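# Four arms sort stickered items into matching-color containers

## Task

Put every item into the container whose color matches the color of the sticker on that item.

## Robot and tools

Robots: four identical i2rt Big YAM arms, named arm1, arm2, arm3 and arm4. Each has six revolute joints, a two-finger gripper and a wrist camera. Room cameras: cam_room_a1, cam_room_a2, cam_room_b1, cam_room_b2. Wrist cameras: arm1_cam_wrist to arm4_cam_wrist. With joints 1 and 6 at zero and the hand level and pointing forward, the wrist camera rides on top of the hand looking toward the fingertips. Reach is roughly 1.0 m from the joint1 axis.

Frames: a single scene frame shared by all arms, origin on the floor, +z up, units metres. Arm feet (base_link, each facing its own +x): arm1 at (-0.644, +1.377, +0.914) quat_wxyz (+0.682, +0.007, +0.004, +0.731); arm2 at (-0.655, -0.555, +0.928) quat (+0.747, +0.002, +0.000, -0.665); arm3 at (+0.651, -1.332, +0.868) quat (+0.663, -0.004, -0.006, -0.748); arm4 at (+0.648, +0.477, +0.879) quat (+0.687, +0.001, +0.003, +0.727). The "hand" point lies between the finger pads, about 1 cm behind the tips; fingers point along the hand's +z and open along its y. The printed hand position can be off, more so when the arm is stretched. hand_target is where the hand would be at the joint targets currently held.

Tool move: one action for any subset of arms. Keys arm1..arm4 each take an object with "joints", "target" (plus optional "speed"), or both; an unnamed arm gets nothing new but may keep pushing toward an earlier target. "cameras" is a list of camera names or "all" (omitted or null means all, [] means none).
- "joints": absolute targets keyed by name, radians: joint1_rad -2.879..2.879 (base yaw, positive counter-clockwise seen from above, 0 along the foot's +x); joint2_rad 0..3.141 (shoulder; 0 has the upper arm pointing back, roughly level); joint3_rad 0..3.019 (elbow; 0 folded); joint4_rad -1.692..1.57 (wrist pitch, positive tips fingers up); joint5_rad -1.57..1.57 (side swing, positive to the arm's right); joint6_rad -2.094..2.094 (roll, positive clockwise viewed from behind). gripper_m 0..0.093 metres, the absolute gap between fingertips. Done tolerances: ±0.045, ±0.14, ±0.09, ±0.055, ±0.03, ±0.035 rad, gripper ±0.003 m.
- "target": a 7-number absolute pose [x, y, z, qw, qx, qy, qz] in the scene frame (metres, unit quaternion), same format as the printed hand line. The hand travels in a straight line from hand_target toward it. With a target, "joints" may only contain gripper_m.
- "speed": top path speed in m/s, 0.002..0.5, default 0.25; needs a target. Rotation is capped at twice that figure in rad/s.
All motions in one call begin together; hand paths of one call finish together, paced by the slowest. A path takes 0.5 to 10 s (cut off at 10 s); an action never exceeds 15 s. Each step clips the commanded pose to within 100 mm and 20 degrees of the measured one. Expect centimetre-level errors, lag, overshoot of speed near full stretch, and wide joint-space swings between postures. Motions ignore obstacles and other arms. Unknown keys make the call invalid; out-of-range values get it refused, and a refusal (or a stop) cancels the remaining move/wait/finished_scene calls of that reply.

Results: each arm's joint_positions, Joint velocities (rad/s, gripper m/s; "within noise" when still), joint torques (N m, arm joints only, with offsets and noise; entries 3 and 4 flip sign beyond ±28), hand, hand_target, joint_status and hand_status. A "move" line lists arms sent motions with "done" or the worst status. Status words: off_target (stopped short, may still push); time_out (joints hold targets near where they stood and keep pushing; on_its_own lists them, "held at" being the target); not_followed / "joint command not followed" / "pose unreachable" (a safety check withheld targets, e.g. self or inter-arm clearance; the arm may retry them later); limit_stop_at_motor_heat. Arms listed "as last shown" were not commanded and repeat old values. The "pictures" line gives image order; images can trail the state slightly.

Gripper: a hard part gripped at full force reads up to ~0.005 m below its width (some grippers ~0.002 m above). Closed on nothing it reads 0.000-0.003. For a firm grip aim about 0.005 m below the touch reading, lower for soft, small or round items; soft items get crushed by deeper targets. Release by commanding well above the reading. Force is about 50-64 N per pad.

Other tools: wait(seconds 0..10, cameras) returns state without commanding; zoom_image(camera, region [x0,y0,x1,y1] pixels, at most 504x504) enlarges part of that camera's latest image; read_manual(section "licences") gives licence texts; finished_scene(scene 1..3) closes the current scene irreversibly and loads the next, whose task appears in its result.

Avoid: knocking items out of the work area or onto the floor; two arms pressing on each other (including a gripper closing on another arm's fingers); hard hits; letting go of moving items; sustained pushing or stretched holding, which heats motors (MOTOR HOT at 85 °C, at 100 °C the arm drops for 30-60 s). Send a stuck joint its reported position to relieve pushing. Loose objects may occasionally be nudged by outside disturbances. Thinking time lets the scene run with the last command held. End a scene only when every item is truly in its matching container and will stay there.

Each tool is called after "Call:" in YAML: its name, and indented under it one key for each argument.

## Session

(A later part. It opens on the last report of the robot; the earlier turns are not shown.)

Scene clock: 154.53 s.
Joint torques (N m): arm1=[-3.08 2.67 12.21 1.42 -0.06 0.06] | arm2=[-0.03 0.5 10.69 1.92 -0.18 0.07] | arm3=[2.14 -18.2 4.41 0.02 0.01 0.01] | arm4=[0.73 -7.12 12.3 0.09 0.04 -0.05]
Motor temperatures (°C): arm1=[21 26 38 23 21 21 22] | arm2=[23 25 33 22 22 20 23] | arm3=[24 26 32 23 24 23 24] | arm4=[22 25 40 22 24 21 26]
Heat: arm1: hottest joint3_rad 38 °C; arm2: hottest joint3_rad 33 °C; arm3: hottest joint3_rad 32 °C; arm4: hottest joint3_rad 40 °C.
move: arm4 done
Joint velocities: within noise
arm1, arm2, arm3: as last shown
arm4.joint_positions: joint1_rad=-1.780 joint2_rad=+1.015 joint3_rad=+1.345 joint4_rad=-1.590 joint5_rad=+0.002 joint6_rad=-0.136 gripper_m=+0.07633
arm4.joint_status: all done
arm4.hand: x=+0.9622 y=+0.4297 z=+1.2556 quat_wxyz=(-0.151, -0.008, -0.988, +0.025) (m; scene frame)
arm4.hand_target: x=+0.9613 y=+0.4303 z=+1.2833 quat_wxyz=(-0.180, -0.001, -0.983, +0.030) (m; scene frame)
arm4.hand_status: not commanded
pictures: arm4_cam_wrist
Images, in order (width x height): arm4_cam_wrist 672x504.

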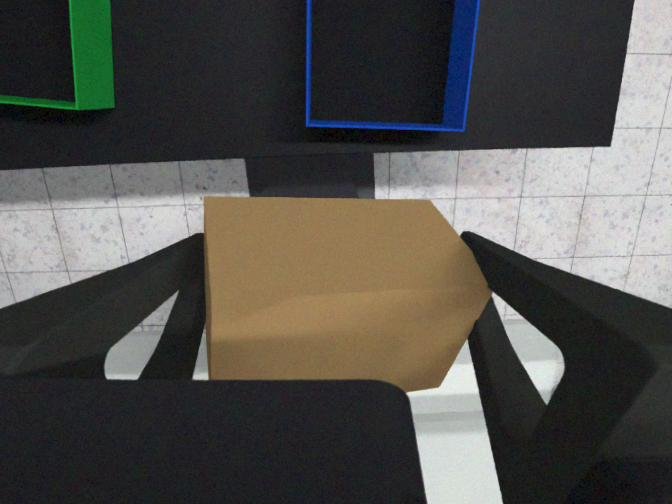

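Call:
move:
  arm3: {"target":[1.25,-1.294,0.93,0,0,1,0],"speed":0.2}
  arm4: {"target":[1.21,0.36,1.0,0,0,1,0],"speed":0.4}
  cameras: []

Call:
move:
  arm3: {"target":[1.20,-1.285,0.93,0,0,1,0],"speed":0.2}
  arm4: {"target":[1.235,0.35,0.85,0,0,1,0],"speed":0.25}
  cameras: ["arm3_cam_wrist","arm4_cam_wrist"]

Scene clock: 170.53 s.
Joint torques (N m): arm1=[-2.67 2.14 12.3 1.29 -0.03 0.04] | arm2=[0.03 0.5 10.67 1.92 -0.17 0.07] | arm3=[1.96 -22.89 11.45 -0.49 -0.04 0] | arm4=[0.26 -20.66 11.26 -0.12 0.15 -0.08]
Motor temperatures (°C): arm1=[21 25 37 23 21 21 22] | arm2=[23 25 32 22 22 20 23] | arm3=[24 26 30 23 24 23 24] | arm4=[22 24 40 22 24 21 26]
Heat: arm1: hottest joint3_rad 37 °C; arm2: hottest joint3_rad 32 °C; arm3: hottest joint3_rad 30 °C; arm4: hottest joint3_rad 40 °C.
move: arm3 off_target; arm4 off_target
Joint velocities: within noise
arm1: as last shown
arm2.joint_positions: joint1_rad=+0.877 joint2_rad=+0.423 joint3_rad=+0.661 joint4_rad=-0.199 joint5_rad=-0.047 joint6_rad=-0.003 gripper_m=+0.09194
arm2.joint_status: not commanded
arm2.hand: x=-0.3824 y=-0.7257 z=+1.3751 quat_wxyz=(-0.695, -0.181, -0.670, +0.189) (m; scene frame)
arm2.hand_target: x=-0.3802 y=-0.7299 z=+1.3601 quat_wxyz=(-0.682, -0.187, -0.682, +0.187) (m; scene frame)
arm2.hand_status: not commanded
arm3.joint_positions: joint1_rad=+1.736 joint2_rad=+2.017 joint3_rad=+1.593 joint4_rad=-1.196 joint5_rad=-0.012 joint6_rad=+0.052 gripper_m=+0.05332
arm3.joint_status: not commanded
arm3.hand: x=+1.2328 y=-1.3035 z=+0.9081 quat_wxyz=(+0.024, -0.004, -1.000, +0.002) (m; scene frame)
arm3.hand_target: x=+1.2490 y=-1.2941 z=+0.9302 quat_wxyz=(+0.000, +0.000, -1.000, +0.000) (m; scene frame)
arm3.hand_status: off_target (0.029 m and 2.8 deg from the pose sent, 0.090 m and 5.2 deg at the start)
arm4.joint_positions: joint1_rad=-1.828 joint2_rad=+1.891 joint3_rad=+1.569 joint4_rad=-1.295 joint5_rad=-0.006 joint6_rad=-0.193 gripper_m=+0.07633
arm4.joint_status: not commanded
arm4.hand: x=+1.1938 y=+0.3675 z=+0.9791 quat_wxyz=(+0.024, -0.004, -1.000, -0.006) (m; scene frame)
arm4.hand_target: x=+1.2089 y=+0.3603 z=+1.0002 quat_wxyz=(+0.000, +0.000, -1.000, +0.000) (m; scene frame)
arm4.hand_status: off_target (0.028 m and 2.9 deg from the pose sent, 0.363 m and 17.6 deg at the start)
pictures: none
No camera images: "cameras" was empty.

Scene clock: 171.83 s.
Joint torques (N m): arm1=[-2.32 2.73 12.29 1.4 -0.06 0.05] | arm2=[0.09 0.56 10.67 1.92 -0.18 0.07] | arm3=[1.79 -21.95 7.28 0.28 -0.02 0.04] | arm4=[0.26 -23.24 7.6 0.42 0.16 -0.1]
Motor temperatures (°C): arm1=[21 25 37 23 21 21 22] | arm2=[23 25 32 22 22 20 23] | arm3=[24 26 30 23 24 23 24] | arm4=[22 24 40 22 24 21 26]
Heat: arm1: hottest joint3_rad 37 °C; arm2: hottest joint3_rad 32 °C; arm3: hottest joint3_rad 30 °C; arm4: hottest joint3_rad 40 °C.
move: arm3 off_target; arm4 off_target
Joint velocities: within noise
arm1, arm2: as last shown
arm3.joint_positions: joint1_rad=+1.759 joint2_rad=+1.908 joint3_rad=+1.458 joint4_rad=-1.146 joint5_rad=-0.012 joint6_rad=+0.071 gripper_m=+0.05332
arm3.joint_status: not commanded
arm3.hand: x=+1.1983 y=-1.2923 z=+0.9209 quat_wxyz=(+0.013, -0.002, -1.000, +0.002) (m; scene frame)
arm3.hand_target: x=+1.1998 y=-1.2851 z=+0.9299 quat_wxyz=(+0.000, +0.000, -1.000, +0.000) (m; scene frame)
arm3.hand_status: off_target (0.012 m and 1.5 deg from the pose sent, 0.044 m and 2.8 deg at the start)
arm4.joint_positions: joint1_rad=-1.834 joint2_rad=+2.116 joint3_rad=+1.545 joint4_rad=-1.023 joint5_rad=-0.006 joint6_rad=-0.200 gripper_m=+0.07633
arm4.joint_status: not commanded
arm4.hand: x=+1.2270 y=+0.3564 z=+0.8434 quat_wxyz=(+0.013, -0.003, -1.000, -0.004) (m; scene frame)
arm4.hand_target: x=+1.2349 y=+0.3500 z=+0.8503 quat_wxyz=(+0.000, +0.000, -1.000, +0.000) (m; scene frame)
arm4.hand_status: off_target (0.012 m and 1.6 deg from the pose sent, 0.137 m and 2.9 deg at the start)
pictures: arm3_cam_wrist, arm4_cam_wrist
Images, in order (width x height): arm3_cam_wrist 672x504, arm4_cam_wrist 672x504.

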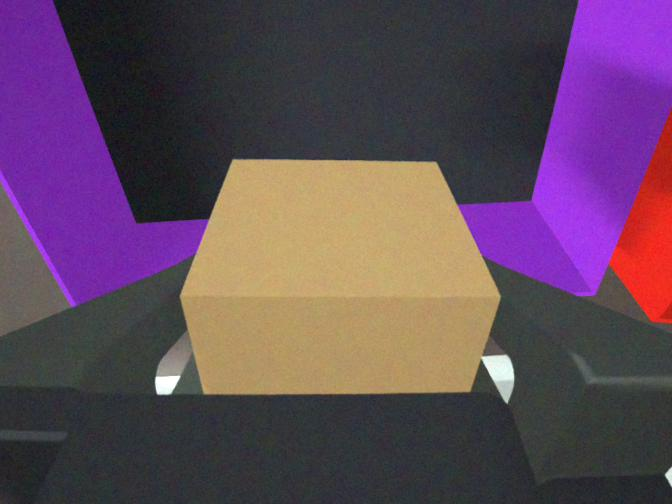

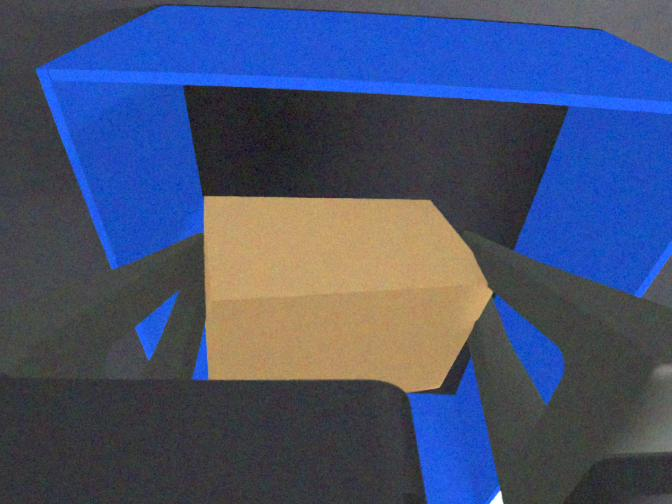

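Call:
move:
  arm3: {"target":[1.205,-1.285,0.80,0,0,1,0],"speed":0.2}
  arm4: {"target":[1.22,0.35,0.785,0,0,1,0],"speed":0.12}
  cameras: ["arm3_cam_wrist","arm4_cam_wrist"]

Scene clock: 175.70 s.
Joint torques (N m): arm1=[-2.32 2.9 12.05 1.37 -0.04 0.04] | arm2=[-0.03 0.5 10.69 1.94 -0.17 0.06] | arm3=[1.85 -21.6 6.61 0.25 -0.03 0.04] | arm4=[0.03 -20.42 6.49 0.47 0.13 -0.1]
Motor temperatures (°C): arm1=[21 25 37 23 21 21 22] | arm2=[23 25 32 22 22 20 23] | arm3=[24 26 30 23 24 23 24] | arm4=[22 25 39 22 24 21 26]
Heat: arm1: hottest joint3_rad 37 °C; arm2: hottest joint3_rad 32 °C; arm3: hottest joint3_rad 30 °C; arm4: hottest joint3_rad 39 °C.
move: arm3 off_target; arm4 done
Joint velocities: within noise
arm1, arm2: as last shown
arm1.hand: x=-0.3497 y=+1.1743 z=+1.3442 quat_wxyz=(-0.681, -0.208, -0.670, +0.212) (m; scene frame)
arm1.hand_target: x=-0.3500 y=+1.1702 z=+1.3400 quat_wxyz=(-0.674, -0.213, -0.674, +0.213) (m; scene frame)
arm3.joint_positions: joint1_rad=+1.759 joint2_rad=+2.091 joint3_rad=+1.370 joint4_rad=-0.869 joint5_rad=-0.012 joint6_rad=+0.074 gripper_m=+0.05332
arm3.joint_status: not commanded
arm3.hand: x=+1.2006 y=-1.2937 z=+0.7949 quat_wxyz=(+0.010, -0.003, -1.000, +0.001) (m; scene frame)
arm3.hand_target: x=+1.2049 y=-1.2849 z=+0.8000 quat_wxyz=(+0.000, +0.000, -1.000, +0.000) (m; scene frame)
arm3.hand_status: off_target (0.011 m and 1.2 deg from the pose sent, 0.121 m and 1.5 deg at the start)
arm4.joint_positions: joint1_rad=-1.838 joint2_rad=+2.164 joint3_rad=+1.471 joint4_rad=-0.873 joint5_rad=-0.006 joint6_rad=-0.205 gripper_m=+0.07633
arm4.joint_status: not commanded
arm4.hand: x=+1.2195 y=+0.3550 z=+0.7933 quat_wxyz=(-0.001, -0.003, -1.000, -0.001) (m; scene frame)
arm4.hand_target: x=+1.2199 y=+0.3501 z=+0.7852 quat_wxyz=(+0.000, +0.000, -1.000, +0.000) (m; scene frame)
arm4.hand_status: done (0.010 m and 0.4 deg from the pose sent, 0.059 m and 1.7 deg at the start)
pictures: arm3_cam_wrist, arm4_cam_wrist
Images, in order (width x height): arm3_cam_wrist 672x504, arm4_cam_wrist 672x504.

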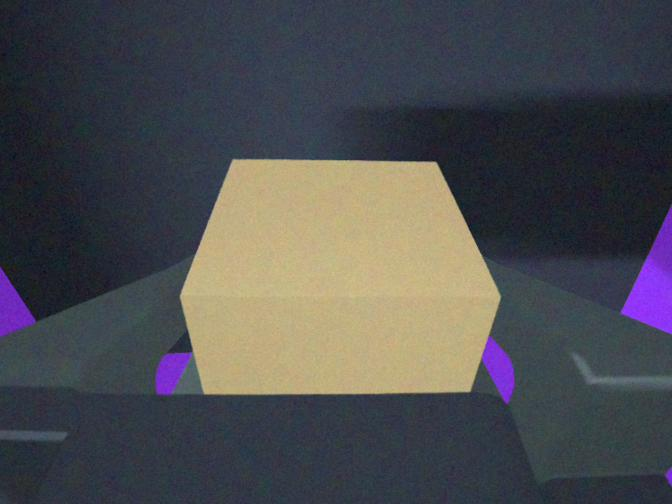

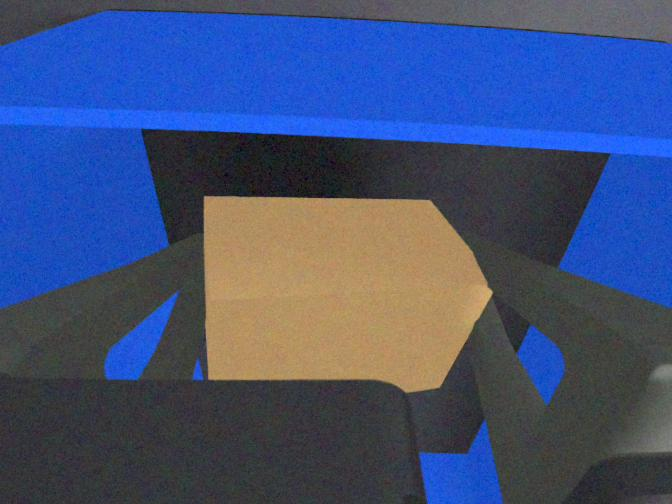

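Call:
move:
  arm3: {"target":[1.205,-1.285,0.762,0,0,1,0],"speed":0.08}
  arm4: {"target":[1.22,0.35,0.755,0,0,1,0],"speed":0.08}
  cameras: ["arm3_cam_wrist","arm4_cam_wrist"]

Call:
move:
  arm3: {"joints":{"gripper_m":0.085}}
  arm4: {"joints":{"gripper_m":0.093}}
  cameras: ["arm3_cam_wrist","arm4_cam_wrist"]

Call:
move:
  arm3: {"target":[1.20,-1.29,1.0,0,0,1,0],"speed":0.3}
  arm4: {"target":[1.22,0.355,1.0,0,0,1,0],"speed":0.3}
  cameras: ["arm3_cam_wrist","arm4_cam_wrist"]

Scene clock: 183.67 s.
Joint torques (N m): arm1=[-2.67 2.2 12.27 1.31 -0.05 0.06] | arm2=[0.03 0.44 10.67 1.92 -0.17 0.07] | arm3=[2.02 -20.84 5.86 0.36 -0.02 0.04] | arm4=[0.62 -20.31 6.13 0.57 0.14 -0.08]
Motor temperatures (°C): arm1=[21 25 36 23 21 21 22] | arm2=[23 25 32 22 22 20 23] | arm3=[24 26 30 23 24 23 25] | arm4=[22 25 38 22 24 21 26]
Heat: arm1: hottest joint3_rad 36 °C; arm2: hottest joint3_rad 32 °C; arm3: hottest joint3_rad 30 °C; arm4: hottest joint3_rad 38 °C.
move: arm3 done; arm4 off_target
Joint velocities: within noise
arm1, arm2: as last shown
arm3.joint_positions: joint1_rad=+1.760 joint2_rad=+2.144 joint3_rad=+1.367 joint4_rad=-0.795 joint5_rad=-0.012 joint6_rad=+0.075 gripper_m=+0.05332
arm3.joint_status: not commanded
arm3.hand: x=+1.2057 y=-1.2936 z=+0.7655 quat_wxyz=(+0.001, -0.003, -1.000, +0.001) (m; scene frame)
arm3.hand_target: x=+1.2050 y=-1.2851 z=+0.7621 quat_wxyz=(+0.000, +0.000, -1.000, +0.000) (m; scene frame)
arm3.hand_status: done (0.009 m and 0.4 deg from the pose sent, 0.034 m and 1.2 deg at the start)
arm4.joint_positions: joint1_rad=-1.838 joint2_rad=+2.214 joint3_rad=+1.471 joint4_rad=-0.819 joint5_rad=-0.006 joint6_rad=-0.205 gripper_m=+0.07633
arm4.joint_status: not commanded
arm4.hand: x=+1.2212 y=+0.3546 z=+0.7652 quat_wxyz=(-0.002, -0.003, -1.000, +0.000) (m; scene frame)
arm4.hand_target: x=+1.2199 y=+0.3501 z=+0.7552 quat_wxyz=(+0.000, +0.000, -1.000, +0.000) (m; scene frame)
arm4.hand_status: off_target (0.011 m and 0.5 deg from the pose sent, 0.039 m and 0.4 deg at the start)
pictures: arm3_cam_wrist, arm4_cam_wrist
Images, in order (width x height): arm3_cam_wrist 672x504, arm4_cam_wrist 672x504.

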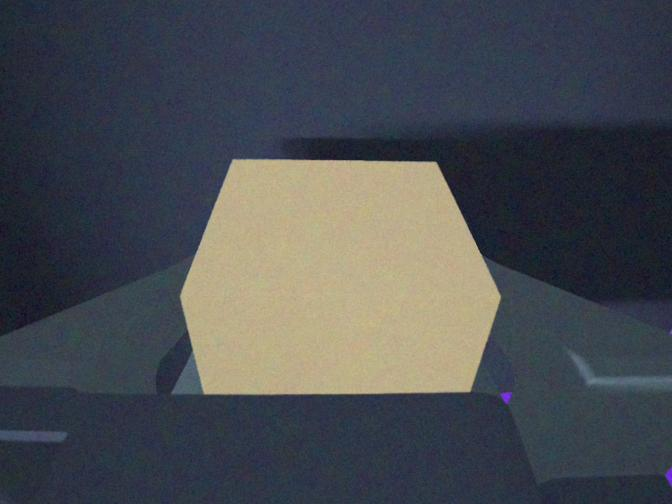

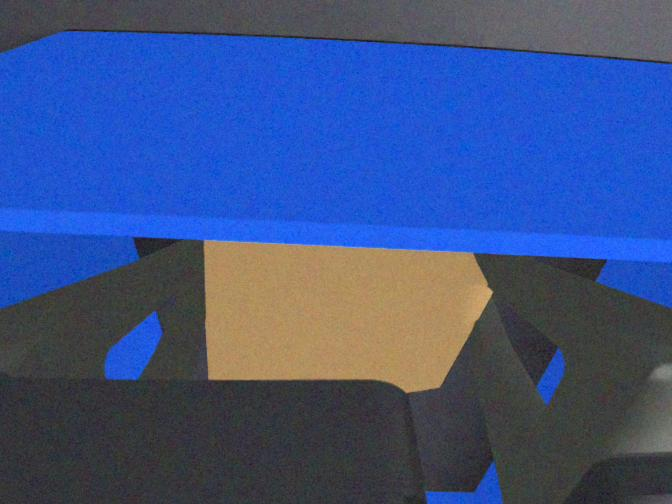

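Scene clock: 184.20 s.
Joint torques (N m): arm1=[-2.55 1.96 12.27 1.22 0.01 0.05] | arm2=[0.09 0.5 10.7 1.91 -0.18 0.08] | arm3=[1.96 -20.54 5.9 0.36 -0.02 0.02] | arm4=[0.09 -20.78 6.26 0.4 0.12 -0.11]
Motor temperatures (°C): arm1=[21 25 36 23 21 21 22] | arm2=[23 25 32 22 22 20 23] | arm3=[24 26 30 23 24 23 24] | arm4=[22 25 38 22 24 21 26]
Heat: arm1: hottest joint3_rad 36 °C; arm2: hottest joint3_rad 32 °C; arm3: hottest joint3_rad 30 °C; arm4: hottest joint3_rad 38 °C.
move: arm3 done; arm4 done
Joint velocities: within noise
arm1.joint_positions: joint1_rad=-2.259 joint2_rad=+0.519 joint3_rad=+0.651 joint4_rad=-0.102 joint5_rad=-0.016 joint6_rad=+0.006 gripper_m=+0.08996
arm1.joint_status: not commanded
arm1.hand: x=-0.3497 y=+1.1743 z=+1.3442 quat_wxyz=(-0.681, -0.208, -0.670, +0.212) (m; scene frame)
arm1.hand_target: x=-0.3500 y=+1.1702 z=+1.3400 quat_wxyz=(-0.674, -0.213, -0.674, +0.213) (m; scene frame)
arm1.hand_status: not commanded
arm2: as last shown
arm3.joint_positions: joint1_rad=+1.760 joint2_rad=+2.144 joint3_rad=+1.367 joint4_rad=-0.795 joint5_rad=-0.012 joint6_rad=+0.076 gripper_m=+0.08495
arm3.joint_status: all done
arm3.hand: x=+1.2057 y=-1.2936 z=+0.7655 quat_wxyz=(+0.001, -0.004, -1.000, +0.001) (m; scene frame)
arm3.hand_target: x=+1.2050 y=-1.2851 z=+0.7621 quat_wxyz=(+0.000, +0.000, -1.000, +0.000) (m; scene frame)
arm3.hand_status: not commanded
arm4.joint_positions: joint1_rad=-1.838 joint2_rad=+2.214 joint3_rad=+1.471 joint4_rad=-0.819 joint5_rad=-0.006 joint6_rad=-0.205 gripper_m=+0.09292
arm4.joint_status: all done
arm4.hand: x=+1.2212 y=+0.3546 z=+0.7652 quat_wxyz=(-0.002, -0.003, -1.000, +0.000) (m; scene frame)
arm4.hand_target: x=+1.2199 y=+0.3501 z=+0.7552 quat_wxyz=(+0.000, +0.000, -1.000, +0.000) (m; scene frame)
arm4.hand_status: not commanded
pictures: arm3_cam_wrist, arm4_cam_wrist
Images, in order (width x height): arm3_cam_wrist 672x504, arm4_cam_wrist 672x504.

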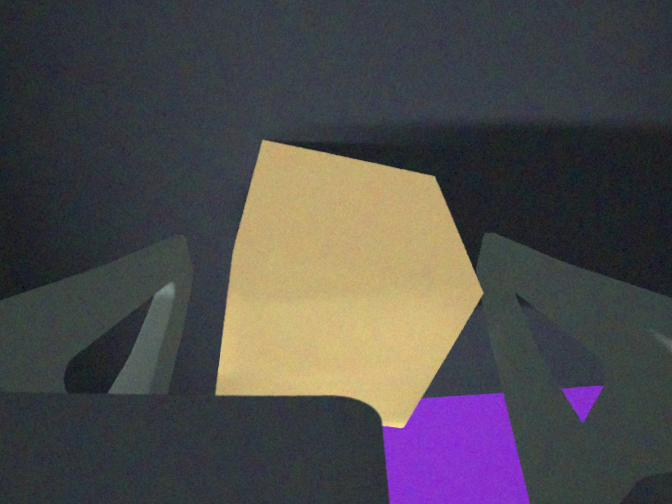

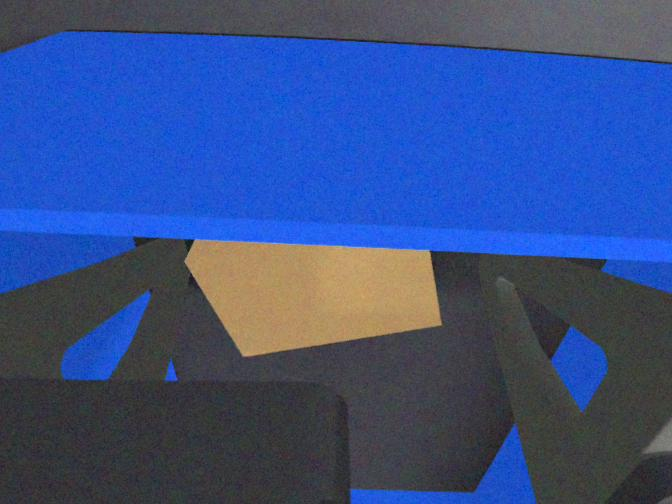

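Scene clock: 185.77 s.
Joint torques (N m): arm1=[-2.9 2.9 12.22 1.37 -0.06 0.03] | arm2=[0.03 0.5 10.71 1.91 -0.18 0.07] | arm3=[1.08 -18.84 11.44 -0.47 -0.01 -0.12] | arm4=[0.79 -20.31 10.37 -0.35 0.1 -0.05]
Motor temperatures (°C): arm1=[21 25 36 23 21 21 22] | arm2=[23 25 32 22 22 20 23] | arm3=[24 26 30 23 24 23 24] | arm4=[22 26 38 22 24 21 26]
Heat: arm1: hottest joint3_rad 36 °C; arm2: hottest joint3_rad 32 °C; arm3: hottest joint3_rad 30 °C; arm4: hottest joint3_rad 38 °C.
move: arm3 off_target; arm4 off_target
Joint velocities: within noise
arm1, arm2: as last shown
arm3.joint_positions: joint1_rad=+1.760 joint2_rad=+1.819 joint3_rad=+1.513 joint4_rad=-1.292 joint5_rad=-0.012 joint6_rad=+0.076 gripper_m=+0.08495
arm3.joint_status: not commanded
arm3.hand: x=+1.1877 y=-1.2917 z=+0.9876 quat_wxyz=(+0.014, -0.004, -1.000, +0.002) (m; scene frame)
arm3.hand_target: x=+1.1995 y=-1.2901 z=+1.0001 quat_wxyz=(+0.000, +0.000, -1.000, +0.000) (m; scene frame)
arm3.hand_status: off_target (0.018 m and 1.6 deg from the pose sent, 0.235 m and 0.5 deg at the start)
arm4.joint_positions: joint1_rad=-1.838 joint2_rad=+1.912 joint3_rad=+1.627 joint4_rad=-1.304 joint5_rad=-0.006 joint6_rad=-0.205 gripper_m=+0.09292
arm4.joint_status: not commanded
arm4.hand: x=+1.2103 y=+0.3579 z=+0.9883 quat_wxyz=(+0.011, -0.003, -1.000, -0.003) (m; scene frame)
arm4.hand_target: x=+1.2196 y=+0.3551 z=+1.0000 quat_wxyz=(+0.000, +0.000, -1.000, +0.000) (m; scene frame)
arm4.hand_status: off_target (0.015 m and 1.3 deg from the pose sent, 0.235 m and 0.5 deg at the start)
pictures: arm3_cam_wrist, arm4_cam_wrist
Images, in order (width x height): arm3_cam_wrist 672x504, arm4_cam_wrist 672x504.

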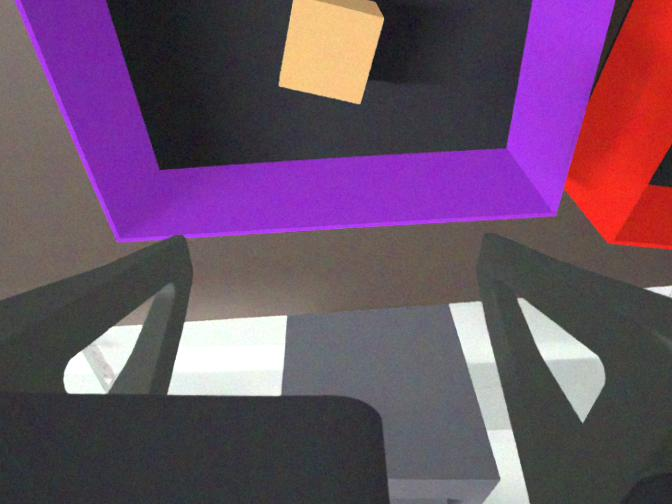

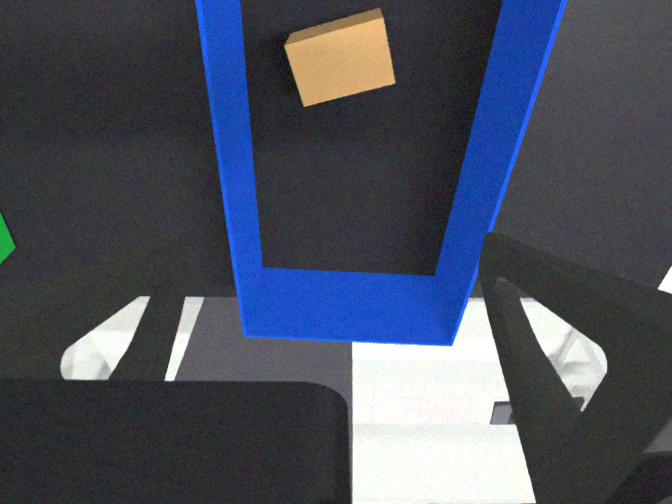

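Call:
finished_scene:
  scene: 2

The scene is finished: the task was done.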